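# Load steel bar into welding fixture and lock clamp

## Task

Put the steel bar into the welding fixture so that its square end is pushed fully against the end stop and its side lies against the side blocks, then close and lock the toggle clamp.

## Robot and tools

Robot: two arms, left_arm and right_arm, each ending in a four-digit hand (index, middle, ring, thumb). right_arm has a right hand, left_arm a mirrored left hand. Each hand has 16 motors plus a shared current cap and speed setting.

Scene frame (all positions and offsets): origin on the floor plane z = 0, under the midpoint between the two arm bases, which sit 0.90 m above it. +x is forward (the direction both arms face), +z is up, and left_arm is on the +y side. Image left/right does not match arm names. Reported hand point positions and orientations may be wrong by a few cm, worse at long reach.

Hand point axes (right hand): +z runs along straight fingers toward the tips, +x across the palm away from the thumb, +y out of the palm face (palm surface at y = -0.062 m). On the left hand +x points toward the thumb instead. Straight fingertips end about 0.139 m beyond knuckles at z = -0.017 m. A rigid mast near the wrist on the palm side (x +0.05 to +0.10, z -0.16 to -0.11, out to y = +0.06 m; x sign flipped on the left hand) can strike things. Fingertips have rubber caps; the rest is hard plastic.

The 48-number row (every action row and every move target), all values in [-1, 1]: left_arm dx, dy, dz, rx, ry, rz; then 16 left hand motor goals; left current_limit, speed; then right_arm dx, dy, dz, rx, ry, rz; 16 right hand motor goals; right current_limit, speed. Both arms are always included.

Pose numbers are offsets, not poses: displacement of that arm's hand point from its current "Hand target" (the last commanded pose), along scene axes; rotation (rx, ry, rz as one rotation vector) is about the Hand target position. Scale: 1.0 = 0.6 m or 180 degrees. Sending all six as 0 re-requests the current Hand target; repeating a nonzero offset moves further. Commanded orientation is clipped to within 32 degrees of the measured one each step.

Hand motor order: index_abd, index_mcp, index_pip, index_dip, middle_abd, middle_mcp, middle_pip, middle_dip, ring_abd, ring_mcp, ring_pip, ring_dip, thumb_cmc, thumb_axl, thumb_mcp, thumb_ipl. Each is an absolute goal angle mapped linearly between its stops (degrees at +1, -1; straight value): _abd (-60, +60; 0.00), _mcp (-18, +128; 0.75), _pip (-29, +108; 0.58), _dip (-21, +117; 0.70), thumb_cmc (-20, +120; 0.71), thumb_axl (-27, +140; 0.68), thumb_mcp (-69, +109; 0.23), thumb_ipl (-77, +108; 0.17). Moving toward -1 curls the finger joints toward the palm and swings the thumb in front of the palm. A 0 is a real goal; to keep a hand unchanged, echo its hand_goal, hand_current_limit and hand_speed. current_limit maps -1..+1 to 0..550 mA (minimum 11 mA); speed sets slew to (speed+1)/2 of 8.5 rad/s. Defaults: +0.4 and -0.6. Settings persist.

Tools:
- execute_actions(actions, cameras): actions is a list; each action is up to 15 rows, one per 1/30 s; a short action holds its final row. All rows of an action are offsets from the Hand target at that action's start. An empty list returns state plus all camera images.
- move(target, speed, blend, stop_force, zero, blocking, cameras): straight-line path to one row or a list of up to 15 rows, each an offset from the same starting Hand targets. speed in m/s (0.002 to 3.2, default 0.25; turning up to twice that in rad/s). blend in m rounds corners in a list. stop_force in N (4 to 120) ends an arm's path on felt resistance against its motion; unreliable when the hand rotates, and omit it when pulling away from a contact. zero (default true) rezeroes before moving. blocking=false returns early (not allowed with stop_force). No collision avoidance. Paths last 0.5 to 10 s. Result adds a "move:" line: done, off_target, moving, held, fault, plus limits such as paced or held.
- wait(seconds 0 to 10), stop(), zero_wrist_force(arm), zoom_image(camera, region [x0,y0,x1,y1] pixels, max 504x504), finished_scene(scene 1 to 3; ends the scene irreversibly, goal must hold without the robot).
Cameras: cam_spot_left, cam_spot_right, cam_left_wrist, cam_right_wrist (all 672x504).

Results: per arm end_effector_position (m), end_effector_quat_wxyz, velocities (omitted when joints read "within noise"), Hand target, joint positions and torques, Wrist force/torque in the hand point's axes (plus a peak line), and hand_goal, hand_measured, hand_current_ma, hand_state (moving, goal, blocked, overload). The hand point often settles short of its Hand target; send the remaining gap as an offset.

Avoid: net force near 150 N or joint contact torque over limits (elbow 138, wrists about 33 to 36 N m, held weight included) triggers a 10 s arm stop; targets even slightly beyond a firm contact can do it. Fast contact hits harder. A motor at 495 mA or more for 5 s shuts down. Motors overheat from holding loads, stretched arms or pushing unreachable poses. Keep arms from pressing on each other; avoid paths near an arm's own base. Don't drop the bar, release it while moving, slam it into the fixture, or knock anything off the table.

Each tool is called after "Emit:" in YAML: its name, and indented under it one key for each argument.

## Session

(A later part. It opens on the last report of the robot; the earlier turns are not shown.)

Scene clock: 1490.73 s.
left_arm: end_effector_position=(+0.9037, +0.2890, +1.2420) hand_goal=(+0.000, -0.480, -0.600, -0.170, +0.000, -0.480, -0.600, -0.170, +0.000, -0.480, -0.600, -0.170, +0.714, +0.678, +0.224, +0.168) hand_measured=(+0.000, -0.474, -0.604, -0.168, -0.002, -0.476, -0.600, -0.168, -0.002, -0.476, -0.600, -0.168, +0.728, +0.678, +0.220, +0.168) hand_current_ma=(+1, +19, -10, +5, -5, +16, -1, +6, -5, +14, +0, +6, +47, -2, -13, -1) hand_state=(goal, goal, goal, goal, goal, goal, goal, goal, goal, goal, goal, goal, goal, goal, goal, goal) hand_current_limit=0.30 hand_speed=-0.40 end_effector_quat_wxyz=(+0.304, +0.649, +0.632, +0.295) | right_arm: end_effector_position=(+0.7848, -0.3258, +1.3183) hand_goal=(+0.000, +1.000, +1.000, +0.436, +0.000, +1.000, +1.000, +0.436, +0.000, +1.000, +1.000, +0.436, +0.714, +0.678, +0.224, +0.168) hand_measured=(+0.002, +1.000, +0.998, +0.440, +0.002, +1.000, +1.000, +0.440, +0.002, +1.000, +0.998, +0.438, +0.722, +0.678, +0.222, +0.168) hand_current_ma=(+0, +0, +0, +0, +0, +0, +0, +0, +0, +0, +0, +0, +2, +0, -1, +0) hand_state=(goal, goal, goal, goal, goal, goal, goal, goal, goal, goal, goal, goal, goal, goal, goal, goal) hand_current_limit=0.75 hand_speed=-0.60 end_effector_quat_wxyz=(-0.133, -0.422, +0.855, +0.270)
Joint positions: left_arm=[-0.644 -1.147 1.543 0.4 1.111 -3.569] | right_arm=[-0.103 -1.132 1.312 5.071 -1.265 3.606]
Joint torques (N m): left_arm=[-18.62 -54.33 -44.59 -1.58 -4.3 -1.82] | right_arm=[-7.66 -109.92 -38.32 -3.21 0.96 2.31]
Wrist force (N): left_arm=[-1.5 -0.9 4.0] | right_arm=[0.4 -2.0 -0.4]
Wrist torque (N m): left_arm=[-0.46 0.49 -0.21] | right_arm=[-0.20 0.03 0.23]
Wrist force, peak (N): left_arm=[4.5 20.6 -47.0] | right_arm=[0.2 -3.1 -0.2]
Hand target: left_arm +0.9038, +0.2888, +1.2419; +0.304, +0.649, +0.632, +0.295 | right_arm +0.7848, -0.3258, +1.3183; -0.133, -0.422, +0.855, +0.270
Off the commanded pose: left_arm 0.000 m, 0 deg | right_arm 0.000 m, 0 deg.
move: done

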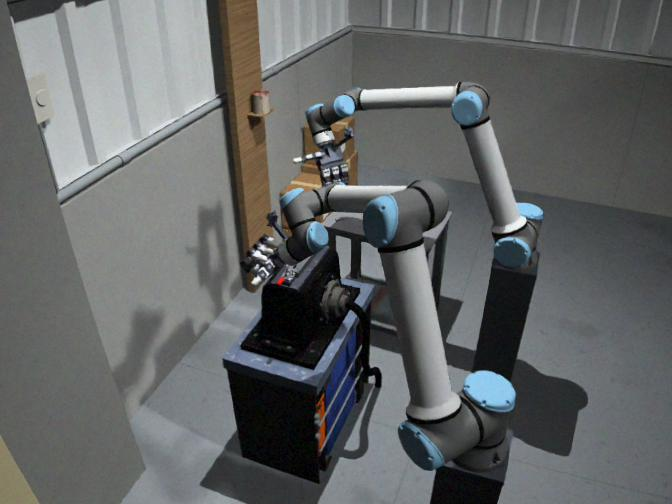

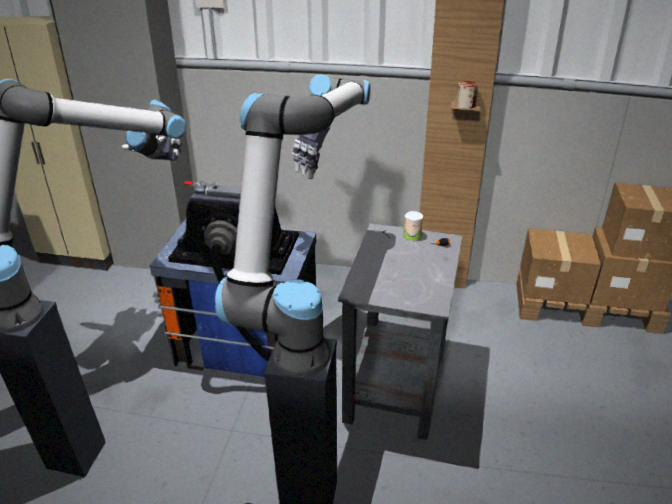

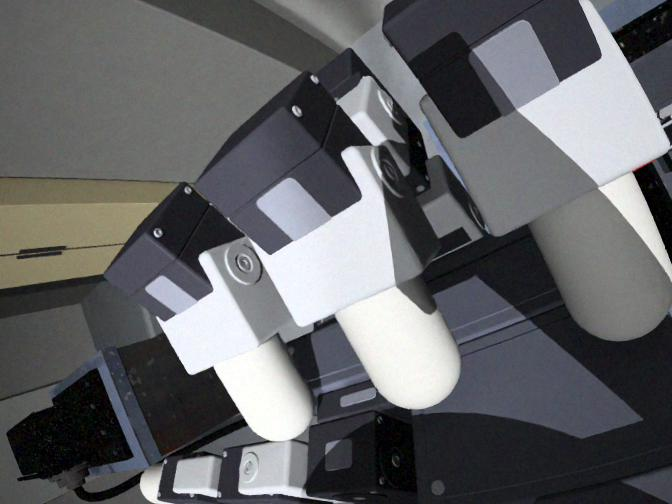

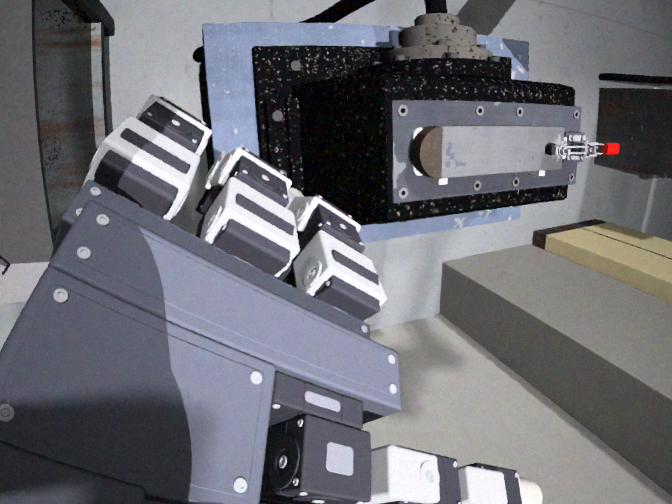

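Emit:
move:
  target:
    - [0,-0.1,-0.10,0,0,0, 0,-0.48,-0.6,-0.17,0,-0.48,-0.6,-0.17,0,-0.48,-0.6,-0.17,0.714,0.678,0.2247,0.1676,0.3,-0.4, 0,0,0,0,0,0, 0,1,1,0.435,0,1,1,0.435,0,1,1,0.435,0.714,0.678,0.2247,0.1676,0.75,-0.6]
    - [-0.004,-0.1,-0.16,0,0,0, 0,-0.48,-0.6,-0.17,0,-0.48,-0.6,-0.17,0,-0.48,-0.6,-0.17,0.714,0.678,0.2247,0.1676,0.3,-0.4, 0,0,0,0,0,0, 0,1,1,0.435,0,1,1,0.435,0,1,1,0.435,0.714,0.678,0.2247,0.1676,0.75,-0.6]
  speed: [0.1,0.05]
  blend: [0.01,0]

Emit:
move:
  target: [0,0,-0.05,0,0,0, 0,-0.48,-0.6,-0.17,0,-0.48,-0.6,-0.17,0,-0.48,-0.6,-0.17,0.714,0.678,0.2247,0.1676,0.3,-0.4, 0,0,0,0,0,0, 0,1,1,0.435,0,1,1,0.435,0,1,1,0.435,0.714,0.678,0.2247,0.1676,0.75,-0.6]
  speed: 0.01
  stop_force: 60

Emit:
zoom_image:
  camera: "cam_spot_right"
  region: [160, 150, 240, 210]

Scene clock: 1507.13 s.
left_arm: end_effector_position=(+0.9013, +0.2288, +1.1455) hand_goal=(+0.000, -0.480, -0.600, -0.170, +0.000, -0.480, -0.600, -0.170, +0.000, -0.480, -0.600, -0.170, +0.714, +0.678, +0.224, +0.168) hand_measured=(+0.000, -0.474, -0.604, -0.168, -0.002, -0.476, -0.600, -0.168, -0.002, -0.476, -0.600, -0.168, +0.728, +0.678, +0.220, +0.168) hand_current_ma=(+1, +19, -10, +5, -5, +16, -1, +6, -5, +14, +0, +6, +47, -2, -13, -1) hand_state=(goal, goal, goal, goal, goal, goal, goal, goal, goal, goal, goal, goal, goal, goal, goal, goal) hand_current_limit=0.30 hand_speed=-0.40 end_effector_quat_wxyz=(+0.304, +0.649, +0.632, +0.295) end_effector_velocity=(+0.000, +0.000, +0.002) end_effector_angular_velocity=(+0.002, +0.001, +0.000) | right_arm: end_effector_position=(+0.7848, -0.3258, +1.3183) hand_goal=(+0.000, +1.000, +1.000, +0.436, +0.000, +1.000, +1.000, +0.436, +0.000, +1.000, +1.000, +0.436, +0.714, +0.678, +0.224, +0.168) hand_measured=(+0.002, +1.000, +0.998, +0.440, +0.002, +1.000, +1.000, +0.440, +0.002, +1.000, +0.998, +0.438, +0.722, +0.678, +0.222, +0.168) hand_current_ma=(+0, +0, +0, +0, +0, +0, +0, +0, +0, +0, +0, +0, +2, +0, -1, +0) hand_state=(goal, goal, goal, goal, goal, goal, goal, goal, goal, goal, goal, goal, goal, goal, goal, goal) hand_current_limit=0.75 hand_speed=-0.60 end_effector_quat_wxyz=(-0.133, -0.422, +0.855, +0.270)
Joint positions: left_arm=[-0.712 -1.036 1.565 0.294 1.063 -3.625] | right_arm=[-0.103 -1.132 1.312 5.071 -1.265 3.606]
Joint velocities: left_arm=[0 -0.001 -0.002 0.005 0 0.001] | right_arm=[within noise]
Joint torques (N m): left_arm=[-12.77 -96.88 -46.86 3.56 -4.01 -2.8] | right_arm=[-9.65 -110.89 -38.83 -2.81 1.16 1.72]
Wrist force (N): left_arm=[-1.9 -0.9 3.6] | right_arm=[0.8 -1.9 -0.3]
Wrist torque (N m): left_arm=[-0.43 0.51 -0.07] | right_arm=[-0.20 -0.03 0.27]
Wrist force, peak (N): left_arm=[-2.1 -1.0 4.3] | right_arm=[0.7 -2.9 -0.6]
Hand target: left_arm +0.9014, +0.2288, +1.1459; +0.304, +0.649, +0.632, +0.295 | right_arm +0.7848, -0.3258, +1.3183; -0.133, -0.422, +0.855, +0.270
Off the commanded pose: left_arm 0.000 m, 0 deg | right_arm 0.000 m, 0 deg.
move: done

Scene clock: 1509.63 s.
left_arm: end_effector_position=(+0.9015, +0.2287, +1.1330) hand_goal=(+0.000, -0.480, -0.600, -0.170, +0.000, -0.480, -0.600, -0.170, +0.000, -0.480, -0.600, -0.170, +0.714, +0.678, +0.224, +0.168) hand_measured=(+0.000, -0.474, -0.604, -0.168, -0.002, -0.476, -0.600, -0.168, -0.002, -0.476, -0.600, -0.168, +0.728, +0.678, +0.220, +0.168) hand_current_ma=(+1, +19, -10, +5, -5, +16, -1, +6, -5, +14, +0, +6, +47, -2, -13, -1) hand_state=(goal, goal, goal, goal, goal, goal, goal, goal, goal, goal, goal, goal, goal, goal, goal, goal) hand_current_limit=0.30 hand_speed=-0.40 end_effector_quat_wxyz=(+0.304, +0.649, +0.632, +0.296) | right_arm: end_effector_position=(+0.7848, -0.3258, +1.3183) hand_goal=(+0.000, +1.000, +1.000, +0.436, +0.000, +1.000, +1.000, +0.436, +0.000, +1.000, +1.000, +0.436, +0.714, +0.678, +0.224, +0.168) hand_measured=(+0.002, +1.000, +0.998, +0.440, +0.002, +1.000, +1.000, +0.440, +0.002, +1.000, +0.998, +0.438, +0.722, +0.678, +0.222, +0.168) hand_current_ma=(+0, +0, +0, +0, +0, +0, +0, +0, +0, +0, +0, +0, +2, +0, -1, +0) hand_state=(goal, goal, goal, goal, goal, goal, goal, goal, goal, goal, goal, goal, goal, goal, goal, goal) hand_current_limit=0.75 hand_speed=-0.60 end_effector_quat_wxyz=(-0.133, -0.422, +0.855, +0.270)
Joint positions: left_arm=[-0.712 -1.026 1.573 0.274 1.063 -3.625] | right_arm=[-0.103 -1.132 1.312 5.071 -1.265 3.606]
Joint torques (N m): left_arm=[4.81 -49.2 -30.14 0.94 -1.01 0.78] | right_arm=[-7.96 -110.46 -39.8 -3.31 0.88 1.75]
Wrist force (N): left_arm=[1.4 21.4 -54.1] | right_arm=[-0.2 -2.1 -0.2]
Wrist torque (N m): left_arm=[5.58 -3.31 -1.18] | right_arm=[-0.24 0.10 0.18]
Wrist force, peak (N): left_arm=[2.0 31.5 -65.2] | right_arm=[0.4 -3.3 -0.3]
Hand target: left_arm +0.9015, +0.2287, +1.1330; +0.304, +0.649, +0.632, +0.296 (not the last commanded pose) | right_arm +0.7848, -0.3258, +1.3183; -0.133, -0.422, +0.855, +0.270
Off the commanded pose: left_arm 0.017 m, 0 deg | right_arm 0.000 m, 0 deg.
move: contact (left_arm)

Scaled by 6.300 from the camera's 672x504 image, which has a finer 960x720 frame.
This view is cut from an older image: the scene may have changed since it was taken.

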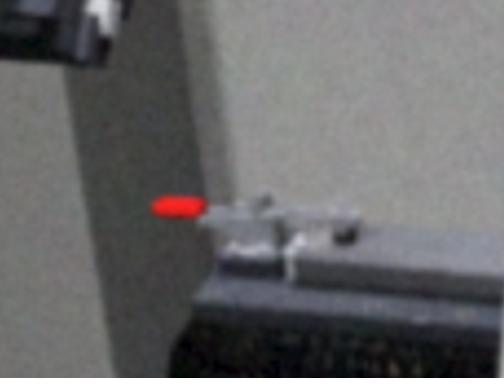

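Emit:
move:
  target:
    - [0,0,0.08,0,0,0, 0,-0.48,-0.6,-0.17,0,-0.48,-0.6,-0.17,0,-0.48,-0.6,-0.17,0.714,0.678,0.2247,0.1676,0.3,-0.4, 0,0,0,0,0,0, 0,1,1,0.435,0,1,1,0.435,0,1,1,0.435,0.714,0.678,0.2247,0.1676,0.75,-0.6]
    - [-0.1,0.15,0.22,0,0,0, 0,-0.48,-0.6,-0.17,0,-0.48,-0.6,-0.17,0,-0.48,-0.6,-0.17,0.714,0.678,0.2247,0.1676,0.3,-0.4, 0,0,0,0,0,0, 0,1,1,0.435,0,1,1,0.435,0,1,1,0.435,0.714,0.678,0.2247,0.1676,0.75,-0.6]
  speed: [0.04,0.15]
  blend: [0.01,0]
  cameras: ["cam_right_wrist","cam_spot_left","cam_spot_right"]

Emit:
zoom_image:
  camera: "cam_right_wrist"
  region: [500, 100, 600, 200]

Emit:
zoom_image:
  camera: "cam_right_wrist"
  region: [400, 100, 500, 200]

Emit:
zoom_image:
  camera: "cam_spot_left"
  region: [250, 225, 350, 300]

Scene clock: 1522.43 s.
left_arm: end_effector_position=(+0.8415, +0.3188, +1.2650) hand_goal=(+0.000, -0.480, -0.600, -0.170, +0.000, -0.480, -0.600, -0.170, +0.000, -0.480, -0.600, -0.170, +0.714, +0.678, +0.224, +0.168) hand_measured=(+0.000, -0.474, -0.604, -0.168, -0.002, -0.476, -0.600, -0.168, -0.002, -0.476, -0.600, -0.168, +0.728, +0.678, +0.220, +0.168) hand_current_ma=(+1, +19, -10, +5, -5, +16, -1, +6, -5, +14, +0, +6, +47, -2, -13, -1) hand_state=(goal, goal, goal, goal, goal, goal, goal, goal, goal, goal, goal, goal, goal, goal, goal, goal) hand_current_limit=0.30 hand_speed=-0.40 end_effector_quat_wxyz=(+0.304, +0.649, +0.632, +0.295) | right_arm: end_effector_position=(+0.7848, -0.3258, +1.3183) hand_goal=(+0.000, +1.000, +1.000, +0.436, +0.000, +1.000, +1.000, +0.436, +0.000, +1.000, +1.000, +0.436, +0.714, +0.678, +0.224, +0.168) hand_measured=(+0.002, +1.000, +0.998, +0.440, +0.002, +1.000, +1.000, +0.440, +0.002, +1.000, +0.998, +0.438, +0.722, +0.678, +0.222, +0.168) hand_current_ma=(+0, +0, +0, +0, +0, +0, +0, +0, +0, +0, +0, +0, +2, +0, -1, +0) hand_state=(goal, goal, goal, goal, goal, goal, goal, goal, goal, goal, goal, goal, goal, goal, goal, goal) hand_current_limit=0.75 hand_speed=-0.60 end_effector_quat_wxyz=(-0.133, -0.422, +0.855, +0.270)
Joint positions: left_arm=[-0.665 -1.267 1.671 0.4 1.096 -3.586] | right_arm=[-0.103 -1.132 1.312 5.071 -1.265 3.606]
Joint torques (N m): left_arm=[-16.54 -65.29 -47.96 -1.19 -4.26 -1.89] | right_arm=[-5.78 -110.43 -37.82 -3.23 0.67 1.54]
Wrist force (N): left_arm=[-0.5 -0.9 3.3] | right_arm=[0.4 -2.5 -0.2]
Wrist torque (N m): left_arm=[-0.39 0.30 -0.12] | right_arm=[-0.29 0.03 0.22]
Wrist force, peak (N): left_arm=[1.4 21.9 -54.4] | right_arm=[0.9 -2.9 -0.5]
Hand target: left_arm +0.8415, +0.3187, +1.2650; +0.304, +0.649, +0.632, +0.296 | right_arm +0.7848, -0.3258, +1.3183; -0.133, -0.422, +0.855, +0.270
Off the commanded pose: left_arm 0.000 m, 0 deg | right_arm 0.000 m, 0 deg.
move: done
Images, in order (width x height): cam_spot_left 672x504, cam_spot_right 672x504, cam_right_wrist 672x504.

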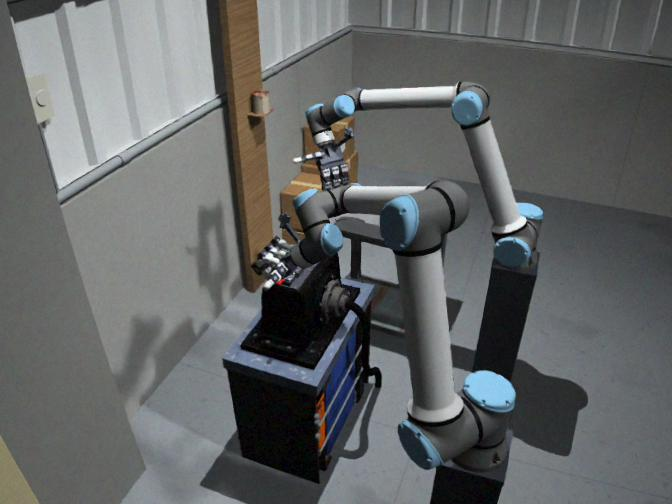

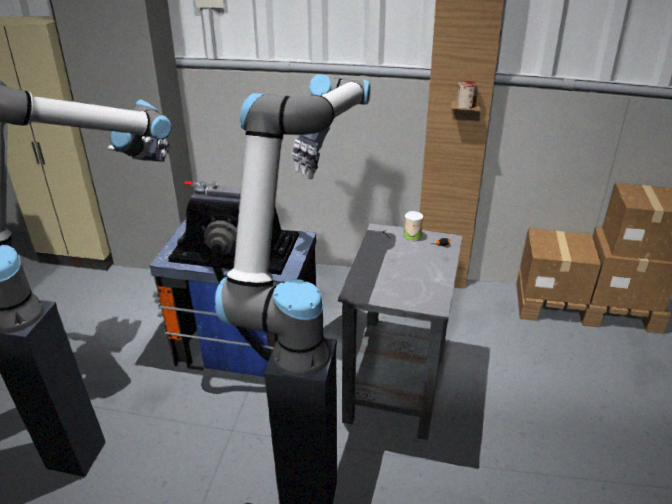

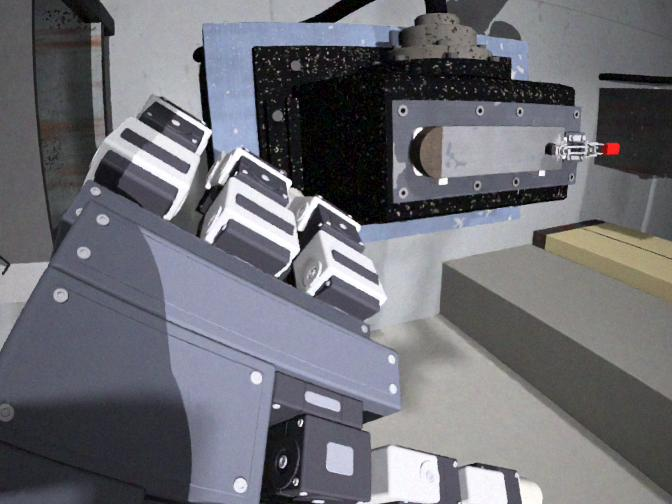

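Scaled by 5.040 from the camera's 672x504 image, which has a finer 960x720 frame.

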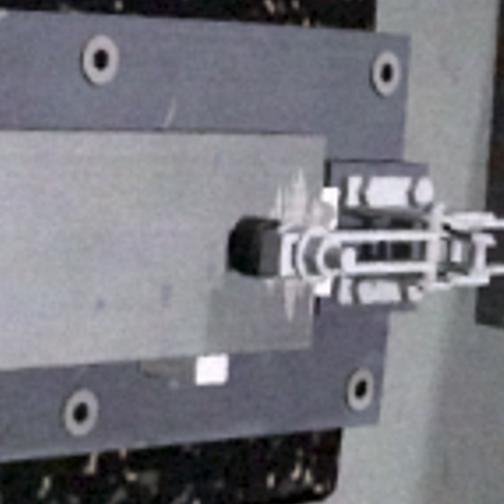

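Scaled by 5.040 from the camera's 672x504 image, which has a finer 960x720 frame.

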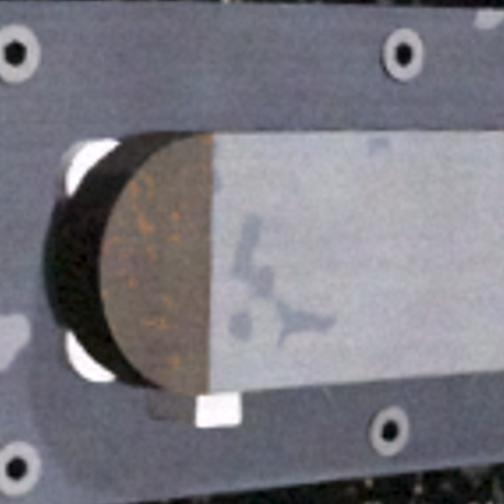

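Scaled by 5.040 from the camera's 672x504 image, which has a finer 960x720 frame.

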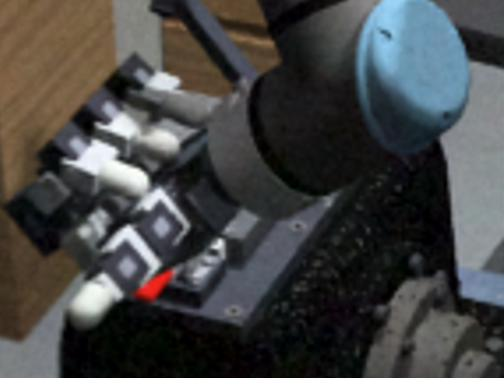

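Emit:
finished_scene:
  scene: 2

The scene is finished: the task was done.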